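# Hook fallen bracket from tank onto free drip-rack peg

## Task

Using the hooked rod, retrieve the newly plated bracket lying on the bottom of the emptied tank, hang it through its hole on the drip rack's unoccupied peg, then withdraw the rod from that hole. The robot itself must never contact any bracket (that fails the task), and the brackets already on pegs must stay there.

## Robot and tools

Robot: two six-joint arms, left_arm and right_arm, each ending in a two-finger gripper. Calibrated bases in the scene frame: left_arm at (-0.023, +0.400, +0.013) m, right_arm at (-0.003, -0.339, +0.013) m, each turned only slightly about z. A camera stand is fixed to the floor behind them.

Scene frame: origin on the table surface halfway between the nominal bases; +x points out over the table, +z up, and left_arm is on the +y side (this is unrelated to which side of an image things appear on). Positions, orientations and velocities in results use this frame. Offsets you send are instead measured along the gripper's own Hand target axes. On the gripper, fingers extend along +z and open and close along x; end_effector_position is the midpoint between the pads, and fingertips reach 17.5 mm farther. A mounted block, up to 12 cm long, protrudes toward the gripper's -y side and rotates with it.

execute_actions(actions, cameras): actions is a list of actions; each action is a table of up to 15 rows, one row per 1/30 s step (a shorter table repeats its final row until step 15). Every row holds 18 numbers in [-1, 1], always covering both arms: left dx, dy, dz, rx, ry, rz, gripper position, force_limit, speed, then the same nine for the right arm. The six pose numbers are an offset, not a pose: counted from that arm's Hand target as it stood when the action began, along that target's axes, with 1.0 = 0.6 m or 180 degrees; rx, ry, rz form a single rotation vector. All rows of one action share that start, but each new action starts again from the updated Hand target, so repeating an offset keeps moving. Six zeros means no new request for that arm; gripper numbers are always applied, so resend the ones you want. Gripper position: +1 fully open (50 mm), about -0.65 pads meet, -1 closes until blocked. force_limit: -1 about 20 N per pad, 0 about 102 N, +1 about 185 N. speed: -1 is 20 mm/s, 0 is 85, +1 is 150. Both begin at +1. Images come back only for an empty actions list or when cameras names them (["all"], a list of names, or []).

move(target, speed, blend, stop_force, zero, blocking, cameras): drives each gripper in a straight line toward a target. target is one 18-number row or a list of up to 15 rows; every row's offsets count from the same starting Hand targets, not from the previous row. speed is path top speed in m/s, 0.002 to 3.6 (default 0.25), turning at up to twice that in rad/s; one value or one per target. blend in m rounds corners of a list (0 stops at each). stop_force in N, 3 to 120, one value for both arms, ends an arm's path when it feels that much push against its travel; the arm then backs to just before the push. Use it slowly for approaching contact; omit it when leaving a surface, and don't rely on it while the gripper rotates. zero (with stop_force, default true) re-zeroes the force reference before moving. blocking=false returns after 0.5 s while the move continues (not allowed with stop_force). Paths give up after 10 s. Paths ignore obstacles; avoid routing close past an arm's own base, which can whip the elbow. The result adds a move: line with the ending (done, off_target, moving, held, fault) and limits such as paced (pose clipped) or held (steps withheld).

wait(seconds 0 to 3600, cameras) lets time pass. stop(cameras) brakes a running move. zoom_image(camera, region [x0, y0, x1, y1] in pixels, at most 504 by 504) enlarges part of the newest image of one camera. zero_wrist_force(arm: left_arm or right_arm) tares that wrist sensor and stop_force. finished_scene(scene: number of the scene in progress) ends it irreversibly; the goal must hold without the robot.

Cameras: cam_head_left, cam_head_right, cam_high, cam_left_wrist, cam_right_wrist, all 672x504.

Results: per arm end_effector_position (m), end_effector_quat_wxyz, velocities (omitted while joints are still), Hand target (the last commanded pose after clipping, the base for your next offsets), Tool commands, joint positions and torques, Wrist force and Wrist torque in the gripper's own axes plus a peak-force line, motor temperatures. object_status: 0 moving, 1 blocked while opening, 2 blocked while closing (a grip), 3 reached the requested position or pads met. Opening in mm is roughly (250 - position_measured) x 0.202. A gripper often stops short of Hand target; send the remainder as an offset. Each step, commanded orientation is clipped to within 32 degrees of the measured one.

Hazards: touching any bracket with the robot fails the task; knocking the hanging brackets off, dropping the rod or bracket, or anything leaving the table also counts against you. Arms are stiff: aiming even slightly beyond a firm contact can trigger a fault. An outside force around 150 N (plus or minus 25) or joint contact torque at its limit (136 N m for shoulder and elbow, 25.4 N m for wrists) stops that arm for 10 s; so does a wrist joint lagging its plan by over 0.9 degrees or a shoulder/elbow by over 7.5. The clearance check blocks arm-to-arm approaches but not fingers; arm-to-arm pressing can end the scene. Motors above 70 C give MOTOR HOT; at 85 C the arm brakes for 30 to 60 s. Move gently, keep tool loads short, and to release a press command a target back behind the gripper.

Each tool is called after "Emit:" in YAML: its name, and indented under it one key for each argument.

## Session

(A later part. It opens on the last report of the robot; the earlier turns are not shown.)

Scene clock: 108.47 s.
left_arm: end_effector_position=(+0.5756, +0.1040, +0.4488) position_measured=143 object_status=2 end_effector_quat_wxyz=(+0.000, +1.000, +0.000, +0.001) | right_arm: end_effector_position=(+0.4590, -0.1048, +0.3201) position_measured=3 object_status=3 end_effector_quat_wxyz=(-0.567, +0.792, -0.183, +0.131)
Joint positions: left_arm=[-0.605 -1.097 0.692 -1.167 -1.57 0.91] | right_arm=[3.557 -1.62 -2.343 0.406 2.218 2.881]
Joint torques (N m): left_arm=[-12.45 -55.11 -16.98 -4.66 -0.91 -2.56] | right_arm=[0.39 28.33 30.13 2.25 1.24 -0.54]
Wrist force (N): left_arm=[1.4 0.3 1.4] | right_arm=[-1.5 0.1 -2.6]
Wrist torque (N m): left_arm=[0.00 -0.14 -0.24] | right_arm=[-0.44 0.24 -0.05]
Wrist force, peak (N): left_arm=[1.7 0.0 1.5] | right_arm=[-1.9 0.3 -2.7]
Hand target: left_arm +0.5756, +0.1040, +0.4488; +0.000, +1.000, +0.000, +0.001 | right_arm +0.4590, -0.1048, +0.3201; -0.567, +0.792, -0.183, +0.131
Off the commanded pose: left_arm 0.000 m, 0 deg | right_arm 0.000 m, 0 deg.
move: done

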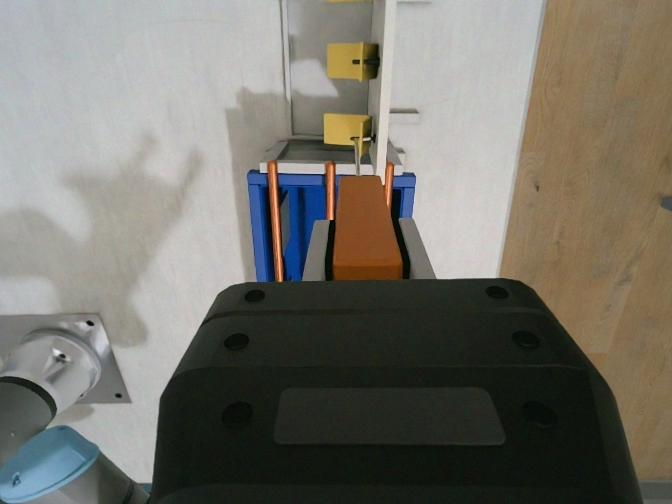

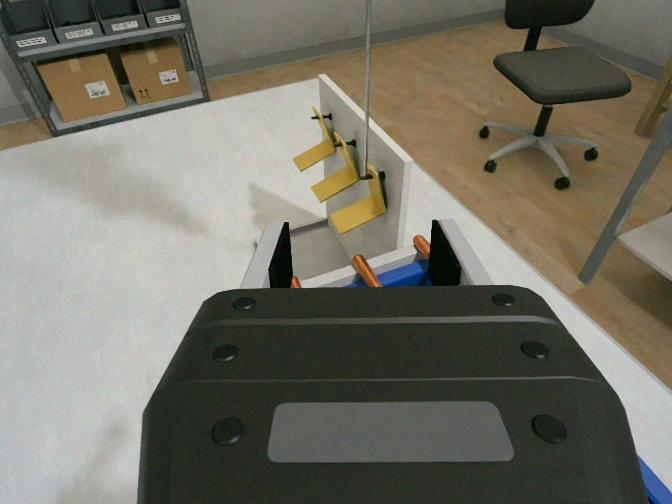

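Emit:
move:
  target:
    - [0,-0.0032,0.0020,0,0,0,-0.98,-0.3,-0.5, 0,0,0,0,0,0,1,-0.4,-0.5]
    - [0,-0.0048,0.0047,0,0,0,-0.98,-0.3,-0.5, 0,0,0,0,0,0,1,-0.4,-0.5]
    - [0,-0.0053,0.0072,0,0,0,-0.98,-0.3,-0.5, 0,0,0,0,0,0,1,-0.4,-0.5]
  speed: 0.01
  blend: [0.001,0.001,0]
  stop_force: 5
  cameras: ["cam_left_wrist","cam_right_wrist"]

Emit:
zoom_image:
  camera: "cam_right_wrist"
  region: [340, 145, 400, 205]

Emit:
zoom_image:
  camera: "cam_left_wrist"
  region: [335, 110, 395, 170]

Scene clock: 111.97 s.
left_arm: end_effector_position=(+0.5755, +0.1049, +0.4481) position_measured=143 object_status=2 end_effector_quat_wxyz=(+0.000, +1.000, +0.000, +0.001) | right_arm: end_effector_position=(+0.4590, -0.1048, +0.3201) position_measured=3 object_status=3 end_effector_quat_wxyz=(-0.567, +0.792, -0.183, +0.131)
Joint positions: left_arm=[-0.604 -1.1 0.698 -1.17 -1.57 0.911] | right_arm=[3.557 -1.62 -2.343 0.406 2.218 2.881]
Joint torques (N m): left_arm=[-12.71 -32.64 -30.45 -3.82 1.44 -3.07] | right_arm=[-1.94 27.39 30.46 2.28 2.54 -1.13]
Wrist force (N): left_arm=[1.3 0.6 -6.0] | right_arm=[-1.7 0.3 -2.7]
Wrist torque (N m): left_arm=[-0.22 -0.19 -0.18] | right_arm=[-0.41 0.27 -0.06]
Wrist force, peak (N): left_arm=[0.3 0.6 -10.7] | right_arm=[-1.9 0.3 -2.7]
Hand target: left_arm +0.5755, +0.1049, +0.4481; +0.000, +1.000, +0.000, +0.001 (not the last commanded pose) | right_arm +0.4590, -0.1048, +0.3201; -0.567, +0.792, -0.183, +0.131
Off the commanded pose: left_arm 0.004 m, 0 deg | right_arm 0.000 m, 0 deg.
move: contact (left_arm); path passed 0 of 3 targets; blend cut to 0.0009 m at target 1, 0.0008 m at target 2

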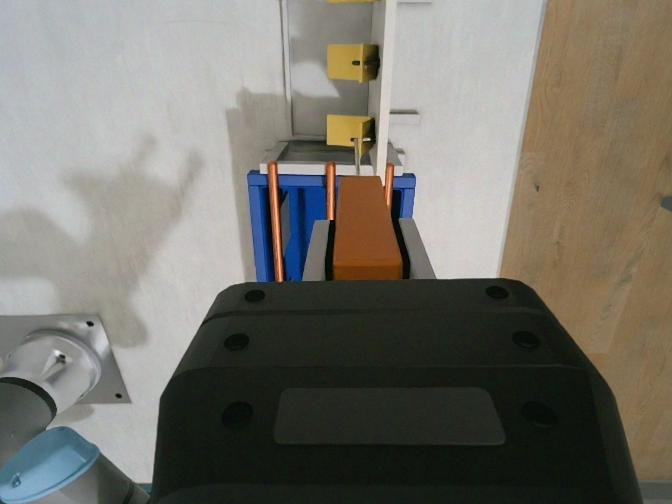

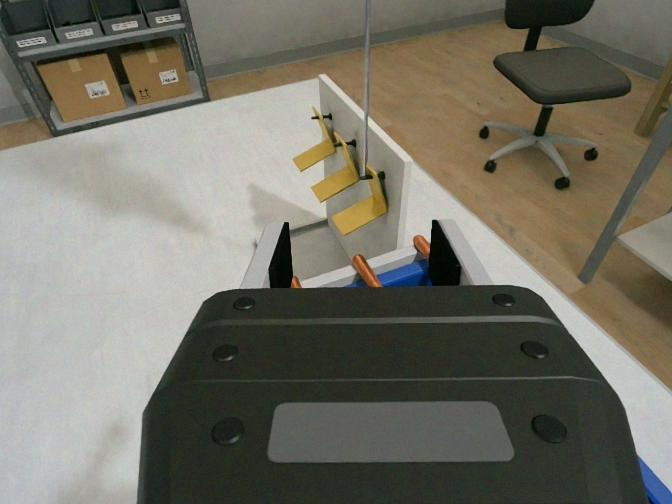

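Scaled by 8.400.

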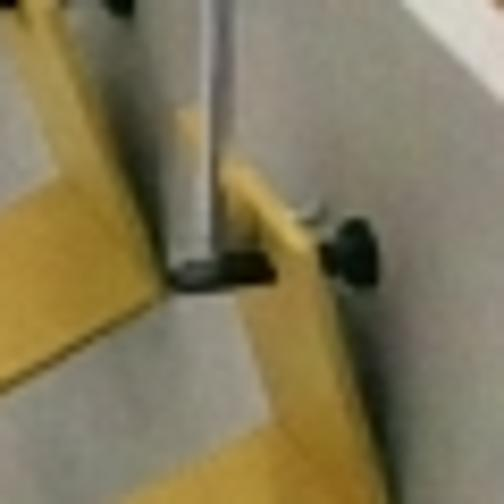

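Scaled by 8.400.

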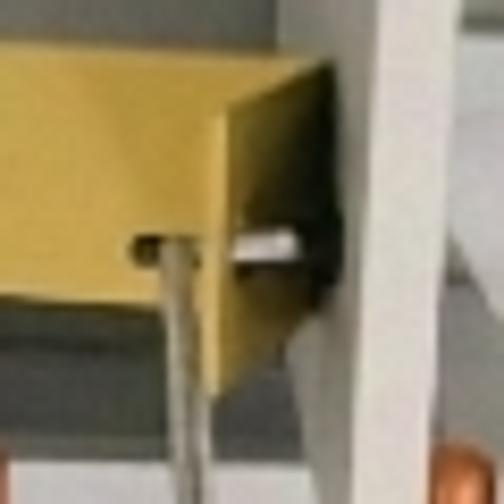

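Emit:
move:
  target:
    - [0,0,-0.001,0,0,0,-0.98,-0.3,-0.5, 0,0,0,0,0,0,1,-0.4,-0.5]
    - [0,-0.0027,-0.0003,0,0,0,-0.98,-0.3,-0.5, 0,0,0,0,0,0,1,-0.4,-0.5]
    - [0,-0.0047,0.0022,0,0,0,-0.98,-0.3,-0.5, 0,0,0,0,0,0,1,-0.4,-0.5]
    - [0,-0.0053,0.0048,0,0,0,-0.98,-0.3,-0.5, 0,0,0,0,0,0,1,-0.4,-0.5]
  speed: 0.01
  blend: [0.0002,0.0005,0.001,0]
  stop_force: 5
  cameras: ["cam_left_wrist","cam_right_wrist"]

Emit:
zoom_image:
  camera: "cam_right_wrist"
  region: [340, 145, 400, 205]

Emit:
zoom_image:
  camera: "cam_left_wrist"
  region: [335, 110, 395, 170]

Scene clock: 113.90 s.
left_arm: end_effector_position=(+0.5755, +0.1049, +0.4482) position_measured=143 object_status=2 end_effector_quat_wxyz=(+0.000, +1.000, +0.000, +0.001) | right_arm: end_effector_position=(+0.4590, -0.1048, +0.3201) position_measured=3 object_status=3 end_effector_quat_wxyz=(-0.567, +0.792, -0.183, +0.131)
Joint positions: left_arm=[-0.604 -1.1 0.698 -1.17 -1.57 0.911] | right_arm=[3.557 -1.62 -2.343 0.406 2.219 2.881]
Joint torques (N m): left_arm=[-11.83 -54.81 -16.14 -4.16 0.5 -2.83] | right_arm=[-3.45 27.68 30.23 2.28 2.99 -1.18]
Wrist force (N): left_arm=[1.4 -0.2 0.6] | right_arm=[-1.8 0.4 -2.6]
Wrist torque (N m): left_arm=[-0.07 -0.20 -0.18] | right_arm=[-0.40 0.29 -0.05]
Wrist force, peak (N): left_arm=[1.2 0.5 -6.3] | right_arm=[-1.9 0.3 -2.7]
Hand target: left_arm +0.5755, +0.1049, +0.4482; +0.000, +1.000, +0.000, +0.001 (not the last commanded pose) | right_arm +0.4590, -0.1048, +0.3201; -0.567, +0.792, -0.183, +0.131
Off the commanded pose: left_arm 0.004 m, 0 deg | right_arm 0.000 m, 0 deg.
move: contact (left_arm); path passed 0 of 4 targets; blend cut to 0.0008 m at target 3

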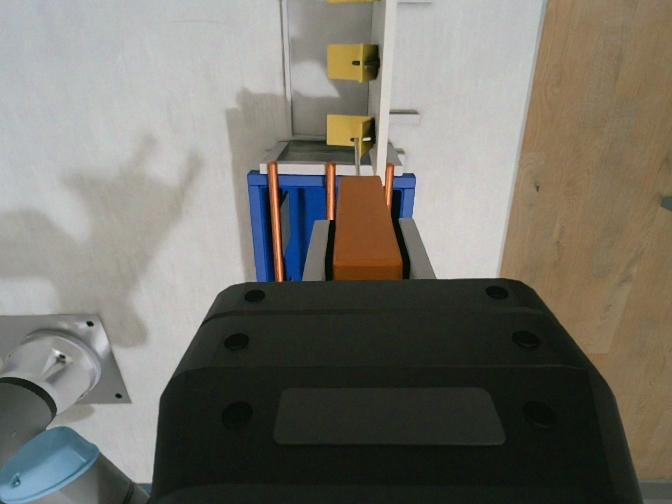

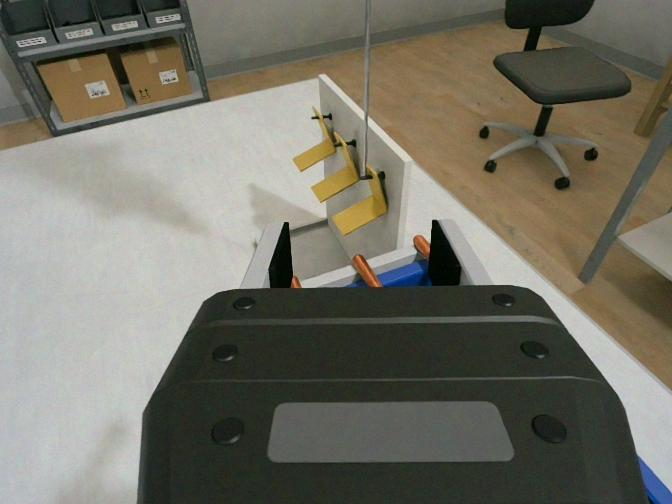

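Scaled by 8.400.

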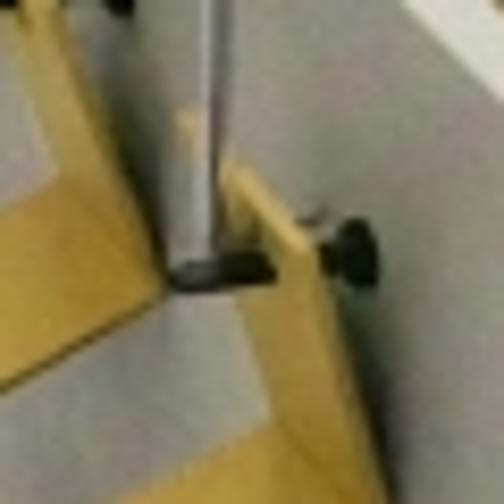

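Scaled by 8.400.

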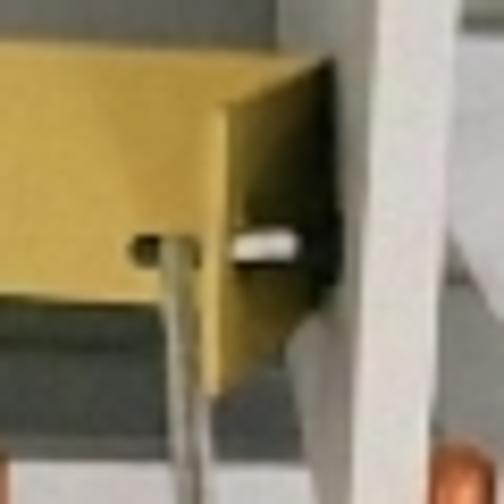

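Emit:
move:
  target:
    - [0,0,-0.0005,0,0,0,-0.98,-0.3,-0.5, 0,0,0,0,0,0,1,-0.4,-0.5]
    - [0,-0.0027,-0.0005,0,0,0,-0.98,-0.3,-0.5, 0,0,0,0,0,0,1,-0.4,-0.5]
    - [0,-0.0047,0.0022,0,0,0,-0.98,-0.3,-0.5, 0,0,0,0,0,0,1,-0.4,-0.5]
    - [0,-0.0053,0.0048,0,0,0,-0.98,-0.3,-0.5, 0,0,0,0,0,0,1,-0.4,-0.5]
  speed: 0.01
  blend: [0.0002,0.0005,0.001,0]
  stop_force: 5
  cameras: ["cam_left_wrist","cam_right_wrist"]

Emit:
zoom_image:
  camera: "cam_right_wrist"
  region: [340, 145, 400, 205]

Emit:
zoom_image:
  camera: "cam_left_wrist"
  region: [335, 110, 395, 170]

Scene clock: 115.70 s.
left_arm: end_effector_position=(+0.5755, +0.1081, +0.4454) position_measured=143 object_status=2 end_effector_quat_wxyz=(+0.000, +1.000, +0.000, +0.001) | right_arm: end_effector_position=(+0.4590, -0.1048, +0.3201) position_measured=3 object_status=3 end_effector_quat_wxyz=(-0.567, +0.792, -0.183, +0.131)
Joint positions: left_arm=[-0.6 -1.108 0.719 -1.183 -1.57 0.915] | right_arm=[3.557 -1.62 -2.343 0.406 2.219 2.881]
Joint torques (N m): left_arm=[8.77 -36.43 -33.88 -1.91 -0.65 1.39] | right_arm=[-4.27 27.25 29.41 2.25 2.94 -1.11]
Wrist force (N): left_arm=[1.3 0.4 0.5] | right_arm=[-1.8 0.1 -2.5]
Wrist torque (N m): left_arm=[-0.05 -0.22 -0.23] | right_arm=[-0.45 0.28 -0.06]
Wrist force, peak (N): left_arm=[1.1 0.9 1.2] | right_arm=[-1.9 0.2 -2.7]
Hand target: left_arm +0.5755, +0.1081, +0.4453; +0.000, +1.000, +0.000, +0.001 | right_arm +0.4590, -0.1048, +0.3201; -0.567, +0.792, -0.183, +0.131
Off the commanded pose: left_arm 0.000 m, 0 deg | right_arm 0.000 m, 0 deg.
move: done; blend cut to 0.0008 m at target 3

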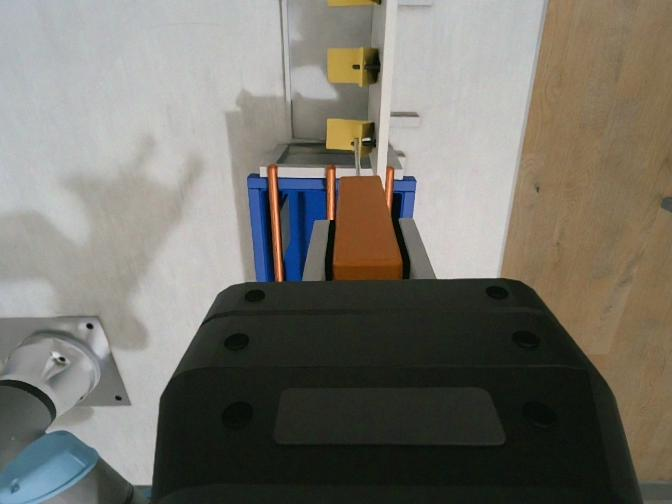

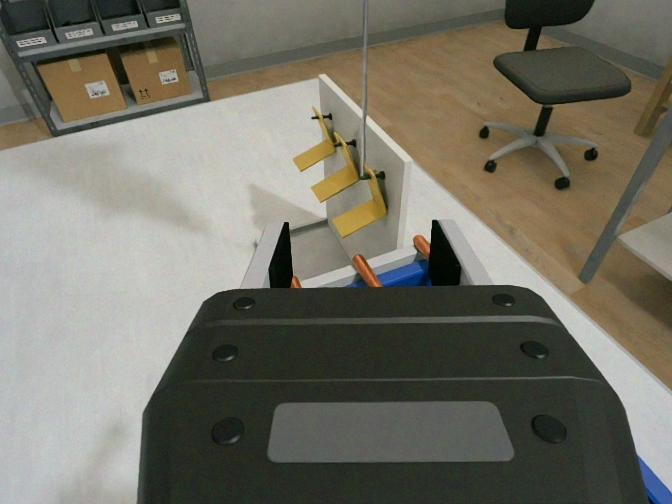

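Scaled by 8.400.

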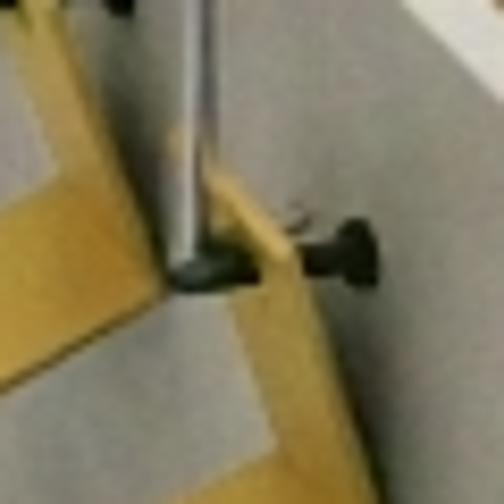

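Scaled by 8.400.

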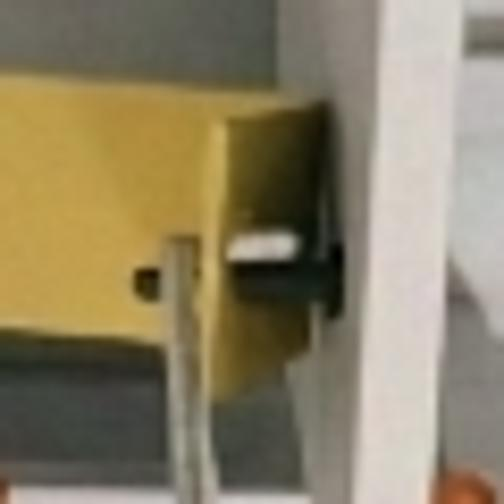

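Emit:
move:
  target:
    - [0,0.0005,0.0025,0,0,0,-0.98,-0.3,-0.5, 0,0,0,0,0,0,1,-0.4,-0.5]
    - [0,0.001,0.005,0,0,0,-0.98,-0.3,-0.5, 0,0,0,0,0,0,1,-0.4,-0.5]
  speed: 0.01
  blend: [0.0005,0]
  stop_force: 5
  cameras: ["cam_left_wrist","cam_right_wrist"]

Emit:
zoom_image:
  camera: "cam_right_wrist"
  region: [340, 145, 400, 205]

Emit:
zoom_image:
  camera: "cam_left_wrist"
  region: [335, 110, 395, 170]

Scene clock: 117.97 s.
left_arm: end_effector_position=(+0.5755, +0.1075, +0.4424) position_measured=143 object_status=2 end_effector_quat_wxyz=(+0.000, +1.000, +0.000, +0.001) | right_arm: end_effector_position=(+0.4590, -0.1048, +0.3201) position_measured=3 object_status=3 end_effector_quat_wxyz=(-0.567, +0.792, -0.183, +0.131)
Joint positions: left_arm=[-0.601 -1.111 0.732 -1.193 -1.57 0.914] | right_arm=[3.557 -1.62 -2.343 0.406 2.219 2.881]
Joint torques (N m): left_arm=[-12.84 -41.09 -33.87 -1.96 -0.48 -2.04] | right_arm=[-6.49 26.91 29.92 2.1 2.85 -1.05]
Wrist force (N): left_arm=[1.3 -0.1 0.1] | right_arm=[-1.8 0.3 -2.6]
Wrist torque (N m): left_arm=[-0.01 -0.19 -0.14] | right_arm=[-0.42 0.27 -0.05]
Wrist force, peak (N): left_arm=[1.7 0.4 0.3] | right_arm=[-1.8 0.1 -2.8]
Hand target: left_arm +0.5755, +0.1075, +0.4423; +0.000, +1.000, +0.000, +0.001 | right_arm +0.4590, -0.1048, +0.3201; -0.567, +0.792, -0.183, +0.131
Off the commanded pose: left_arm 0.000 m, 0 deg | right_arm 0.000 m, 0 deg.
move: done

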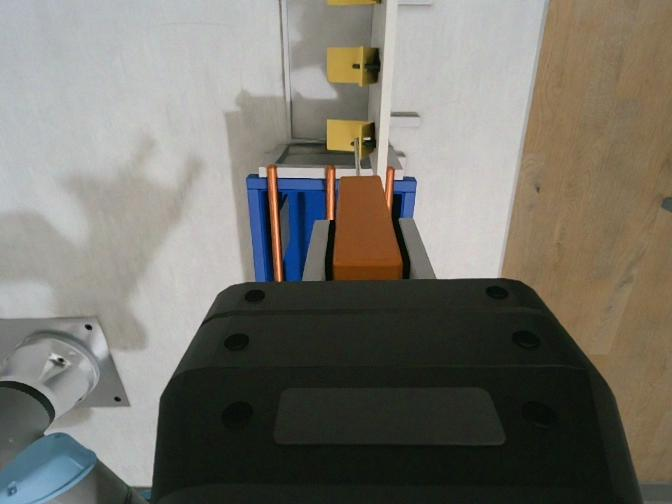

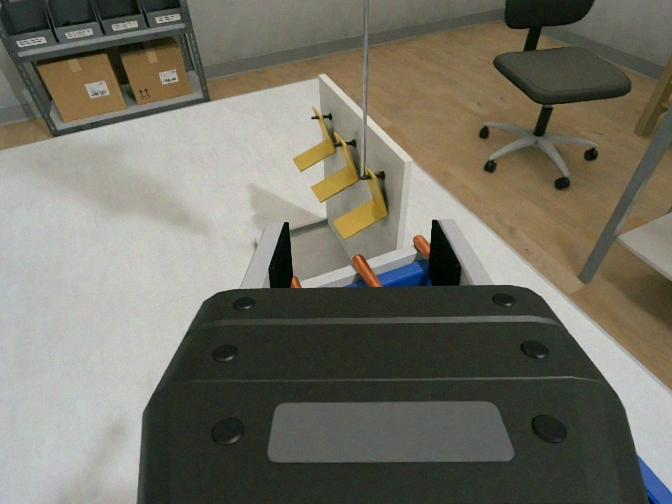

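Scaled by 8.400.

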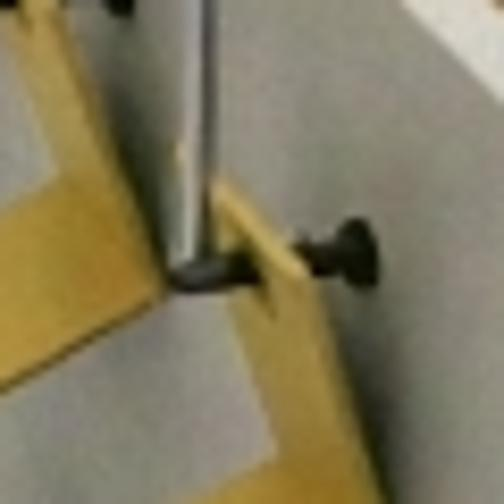

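Scaled by 8.400.

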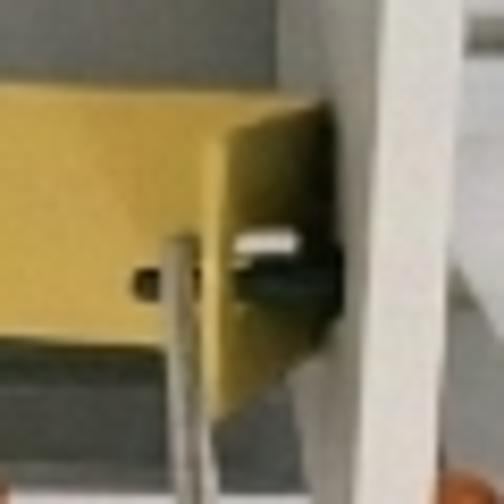

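Emit:
move:
  target: [-0.0233,0,0,0,0,0,-0.98,-0.3,-0.5, 0,0,0,0,0,0,1,-0.4,-0.5]
  speed: 0.015
  cameras: ["cam_left_wrist","cam_right_wrist"]

Emit:
zoom_image:
  camera: "cam_right_wrist"
  region: [340, 145, 400, 205]

Emit:
zoom_image:
  camera: "cam_left_wrist"
  region: [335, 110, 395, 170]

Scene clock: 119.57 s.
left_arm: end_effector_position=(+0.5614, +0.1074, +0.4423) position_measured=143 object_status=2 end_effector_quat_wxyz=(+0.000, +1.000, +0.000, +0.001) end_effector_velocity=(+0.001, -0.001, +0.001) end_effector_angular_velocity=(-0.002, -0.003, +0.000) | right_arm: end_effector_position=(+0.4590, -0.1048, +0.3201) position_measured=3 object_status=3 end_effector_quat_wxyz=(-0.567, +0.792, -0.183, +0.131)
Joint positions: left_arm=[-0.614 -1.152 0.793 -1.213 -1.57 0.901] | right_arm=[3.557 -1.62 -2.343 0.406 2.219 2.881]
Joint velocities: left_arm=[0 0.002 -0.005 0 0 0] | right_arm=[within noise]
Joint torques (N m): left_arm=[-0.81 -35.43 -33.48 -2.75 0.06 -1.3] | right_arm=[-6.69 27.31 29.32 2.16 2.96 -1.14]
Wrist force (N): left_arm=[1.6 0.0 0.4] | right_arm=[-1.8 0.4 -2.5]
Wrist torque (N m): left_arm=[-0.05 -0.24 -0.08] | right_arm=[-0.41 0.28 -0.05]
Wrist force, peak (N): left_arm=[1.6 -0.8 0.5] | right_arm=[-1.8 0.3 -2.8]
Hand target: left_arm +0.5615, +0.1075, +0.4423; +0.000, +1.000, +0.000, +0.001 | right_arm +0.4590, -0.1048, +0.3201; -0.567, +0.792, -0.183, +0.131
Off the commanded pose: left_arm 0.000 m, 0 deg | right_arm 0.000 m, 0 deg.
move: done

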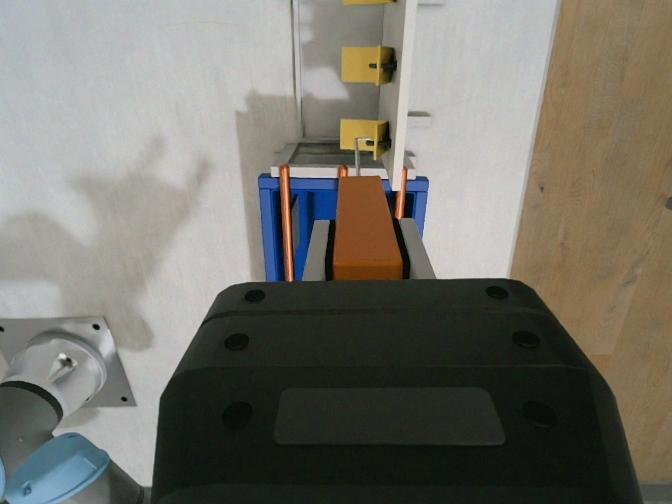

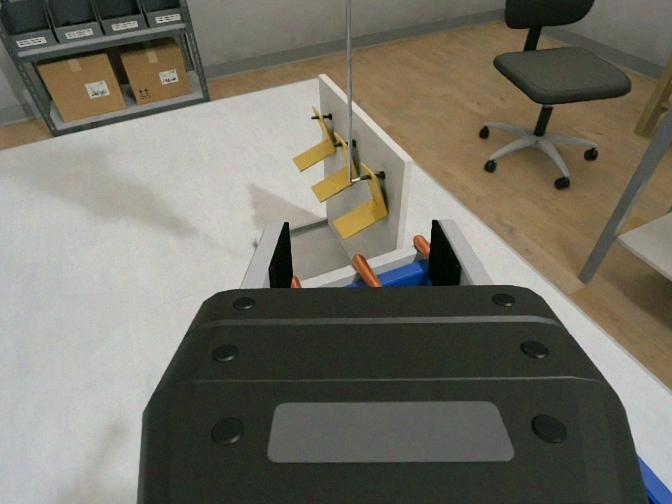

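Scaled by 8.400.

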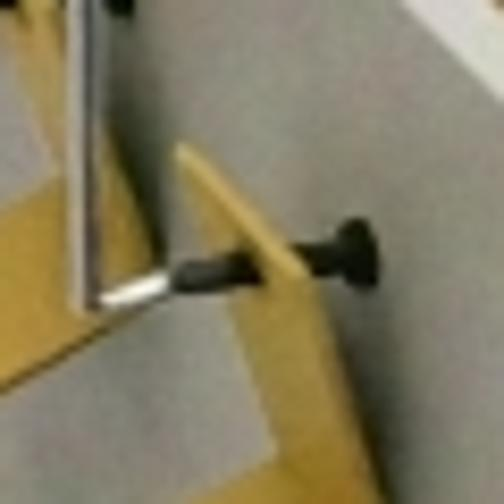

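Scaled by 8.400.

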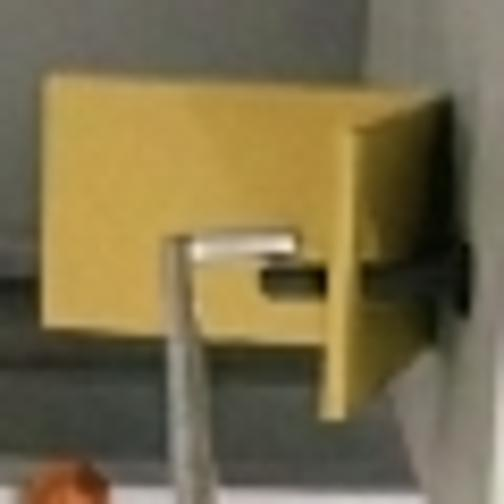

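Emit:
move:
  target:
    - [-0.04,0,0,0,0,0,-0.98,-0.3,-0.5, 0,0,0,0,0,0,1,-0.4,-0.5]
    - [-0.15,0,-0.01,0,0,0,-0.98,-0.3,-0.5, 0,0,0,0,0,0,1,-0.4,-0.5]
  speed: [0.04,0.12]
  blend: [0.01,0]
  cameras: ["cam_left_wrist","cam_right_wrist","cam_high"]

Emit:
zoom_image:
  camera: "cam_right_wrist"
  region: [260, 90, 400, 250]

Scene clock: 121.50 s.
left_arm: end_effector_position=(+0.4715, +0.1073, +0.4482) position_measured=143 object_status=2 end_effector_quat_wxyz=(+0.000, +1.000, +0.000, +0.001) | right_arm: end_effector_position=(+0.4590, -0.1048, +0.3201) position_measured=3 object_status=3 end_effector_quat_wxyz=(-0.567, +0.792, -0.183, +0.131)
Joint positions: left_arm=[-0.713 -1.371 1.073 -1.273 -1.57 0.802] | right_arm=[3.557 -1.62 -2.343 0.406 2.219 2.881]
Joint torques (N m): left_arm=[10.47 -39.66 -23.58 -1.87 1.45 2.93] | right_arm=[-6.76 27.34 29.02 2.13 2.93 -1.22]
Wrist force (N): left_arm=[1.4 0.0 0.4] | right_arm=[-1.7 0.4 -2.6]
Wrist torque (N m): left_arm=[-0.04 -0.21 -0.22] | right_arm=[-0.40 0.26 -0.05]
Wrist force, peak (N): left_arm=[2.5 0.1 0.3] | right_arm=[-1.8 0.3 -2.7]
Hand target: left_arm +0.4715, +0.1074, +0.4482; +0.000, +1.000, +0.000, +0.001 | right_arm +0.4590, -0.1048, +0.3201; -0.567, +0.792, -0.183, +0.131
Off the commanded pose: left_arm 0.000 m, 0 deg | right_arm 0.000 m, 0 deg.
move: done
Images, in order (width x height): cam_high 672x504, cam_left_wrist 672x504, cam_right_wrist 672x504.

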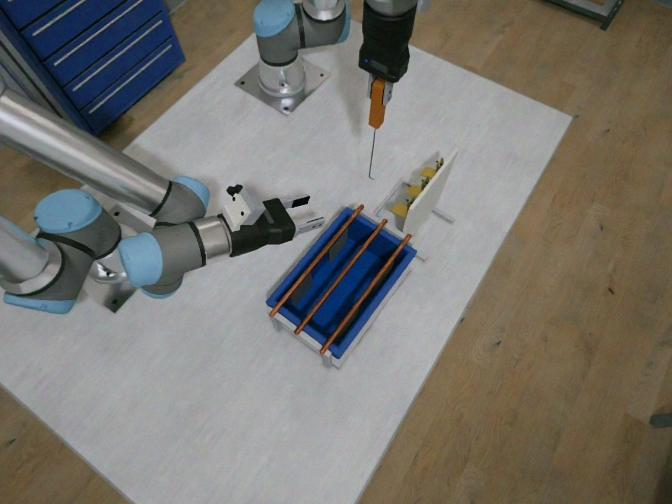

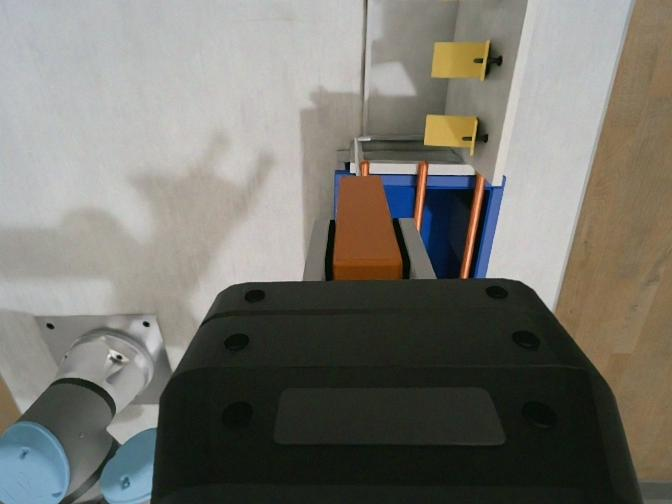

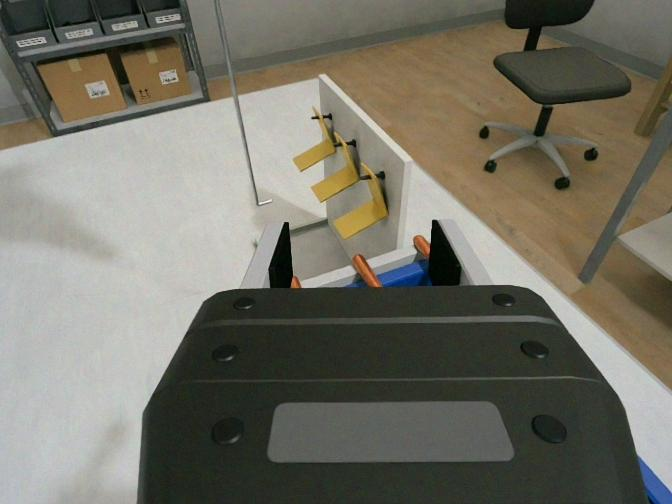

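Scaled by 3.150.

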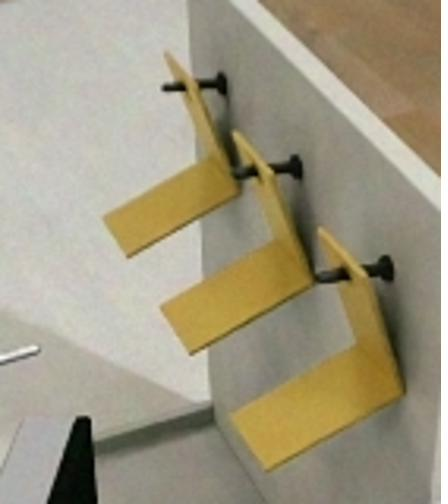

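All three brackets are on their pegs and the rod is out of the hole, clear of the rack.

Emit:
finished_scene:
  scene: 2

The scene is finished: the task was done.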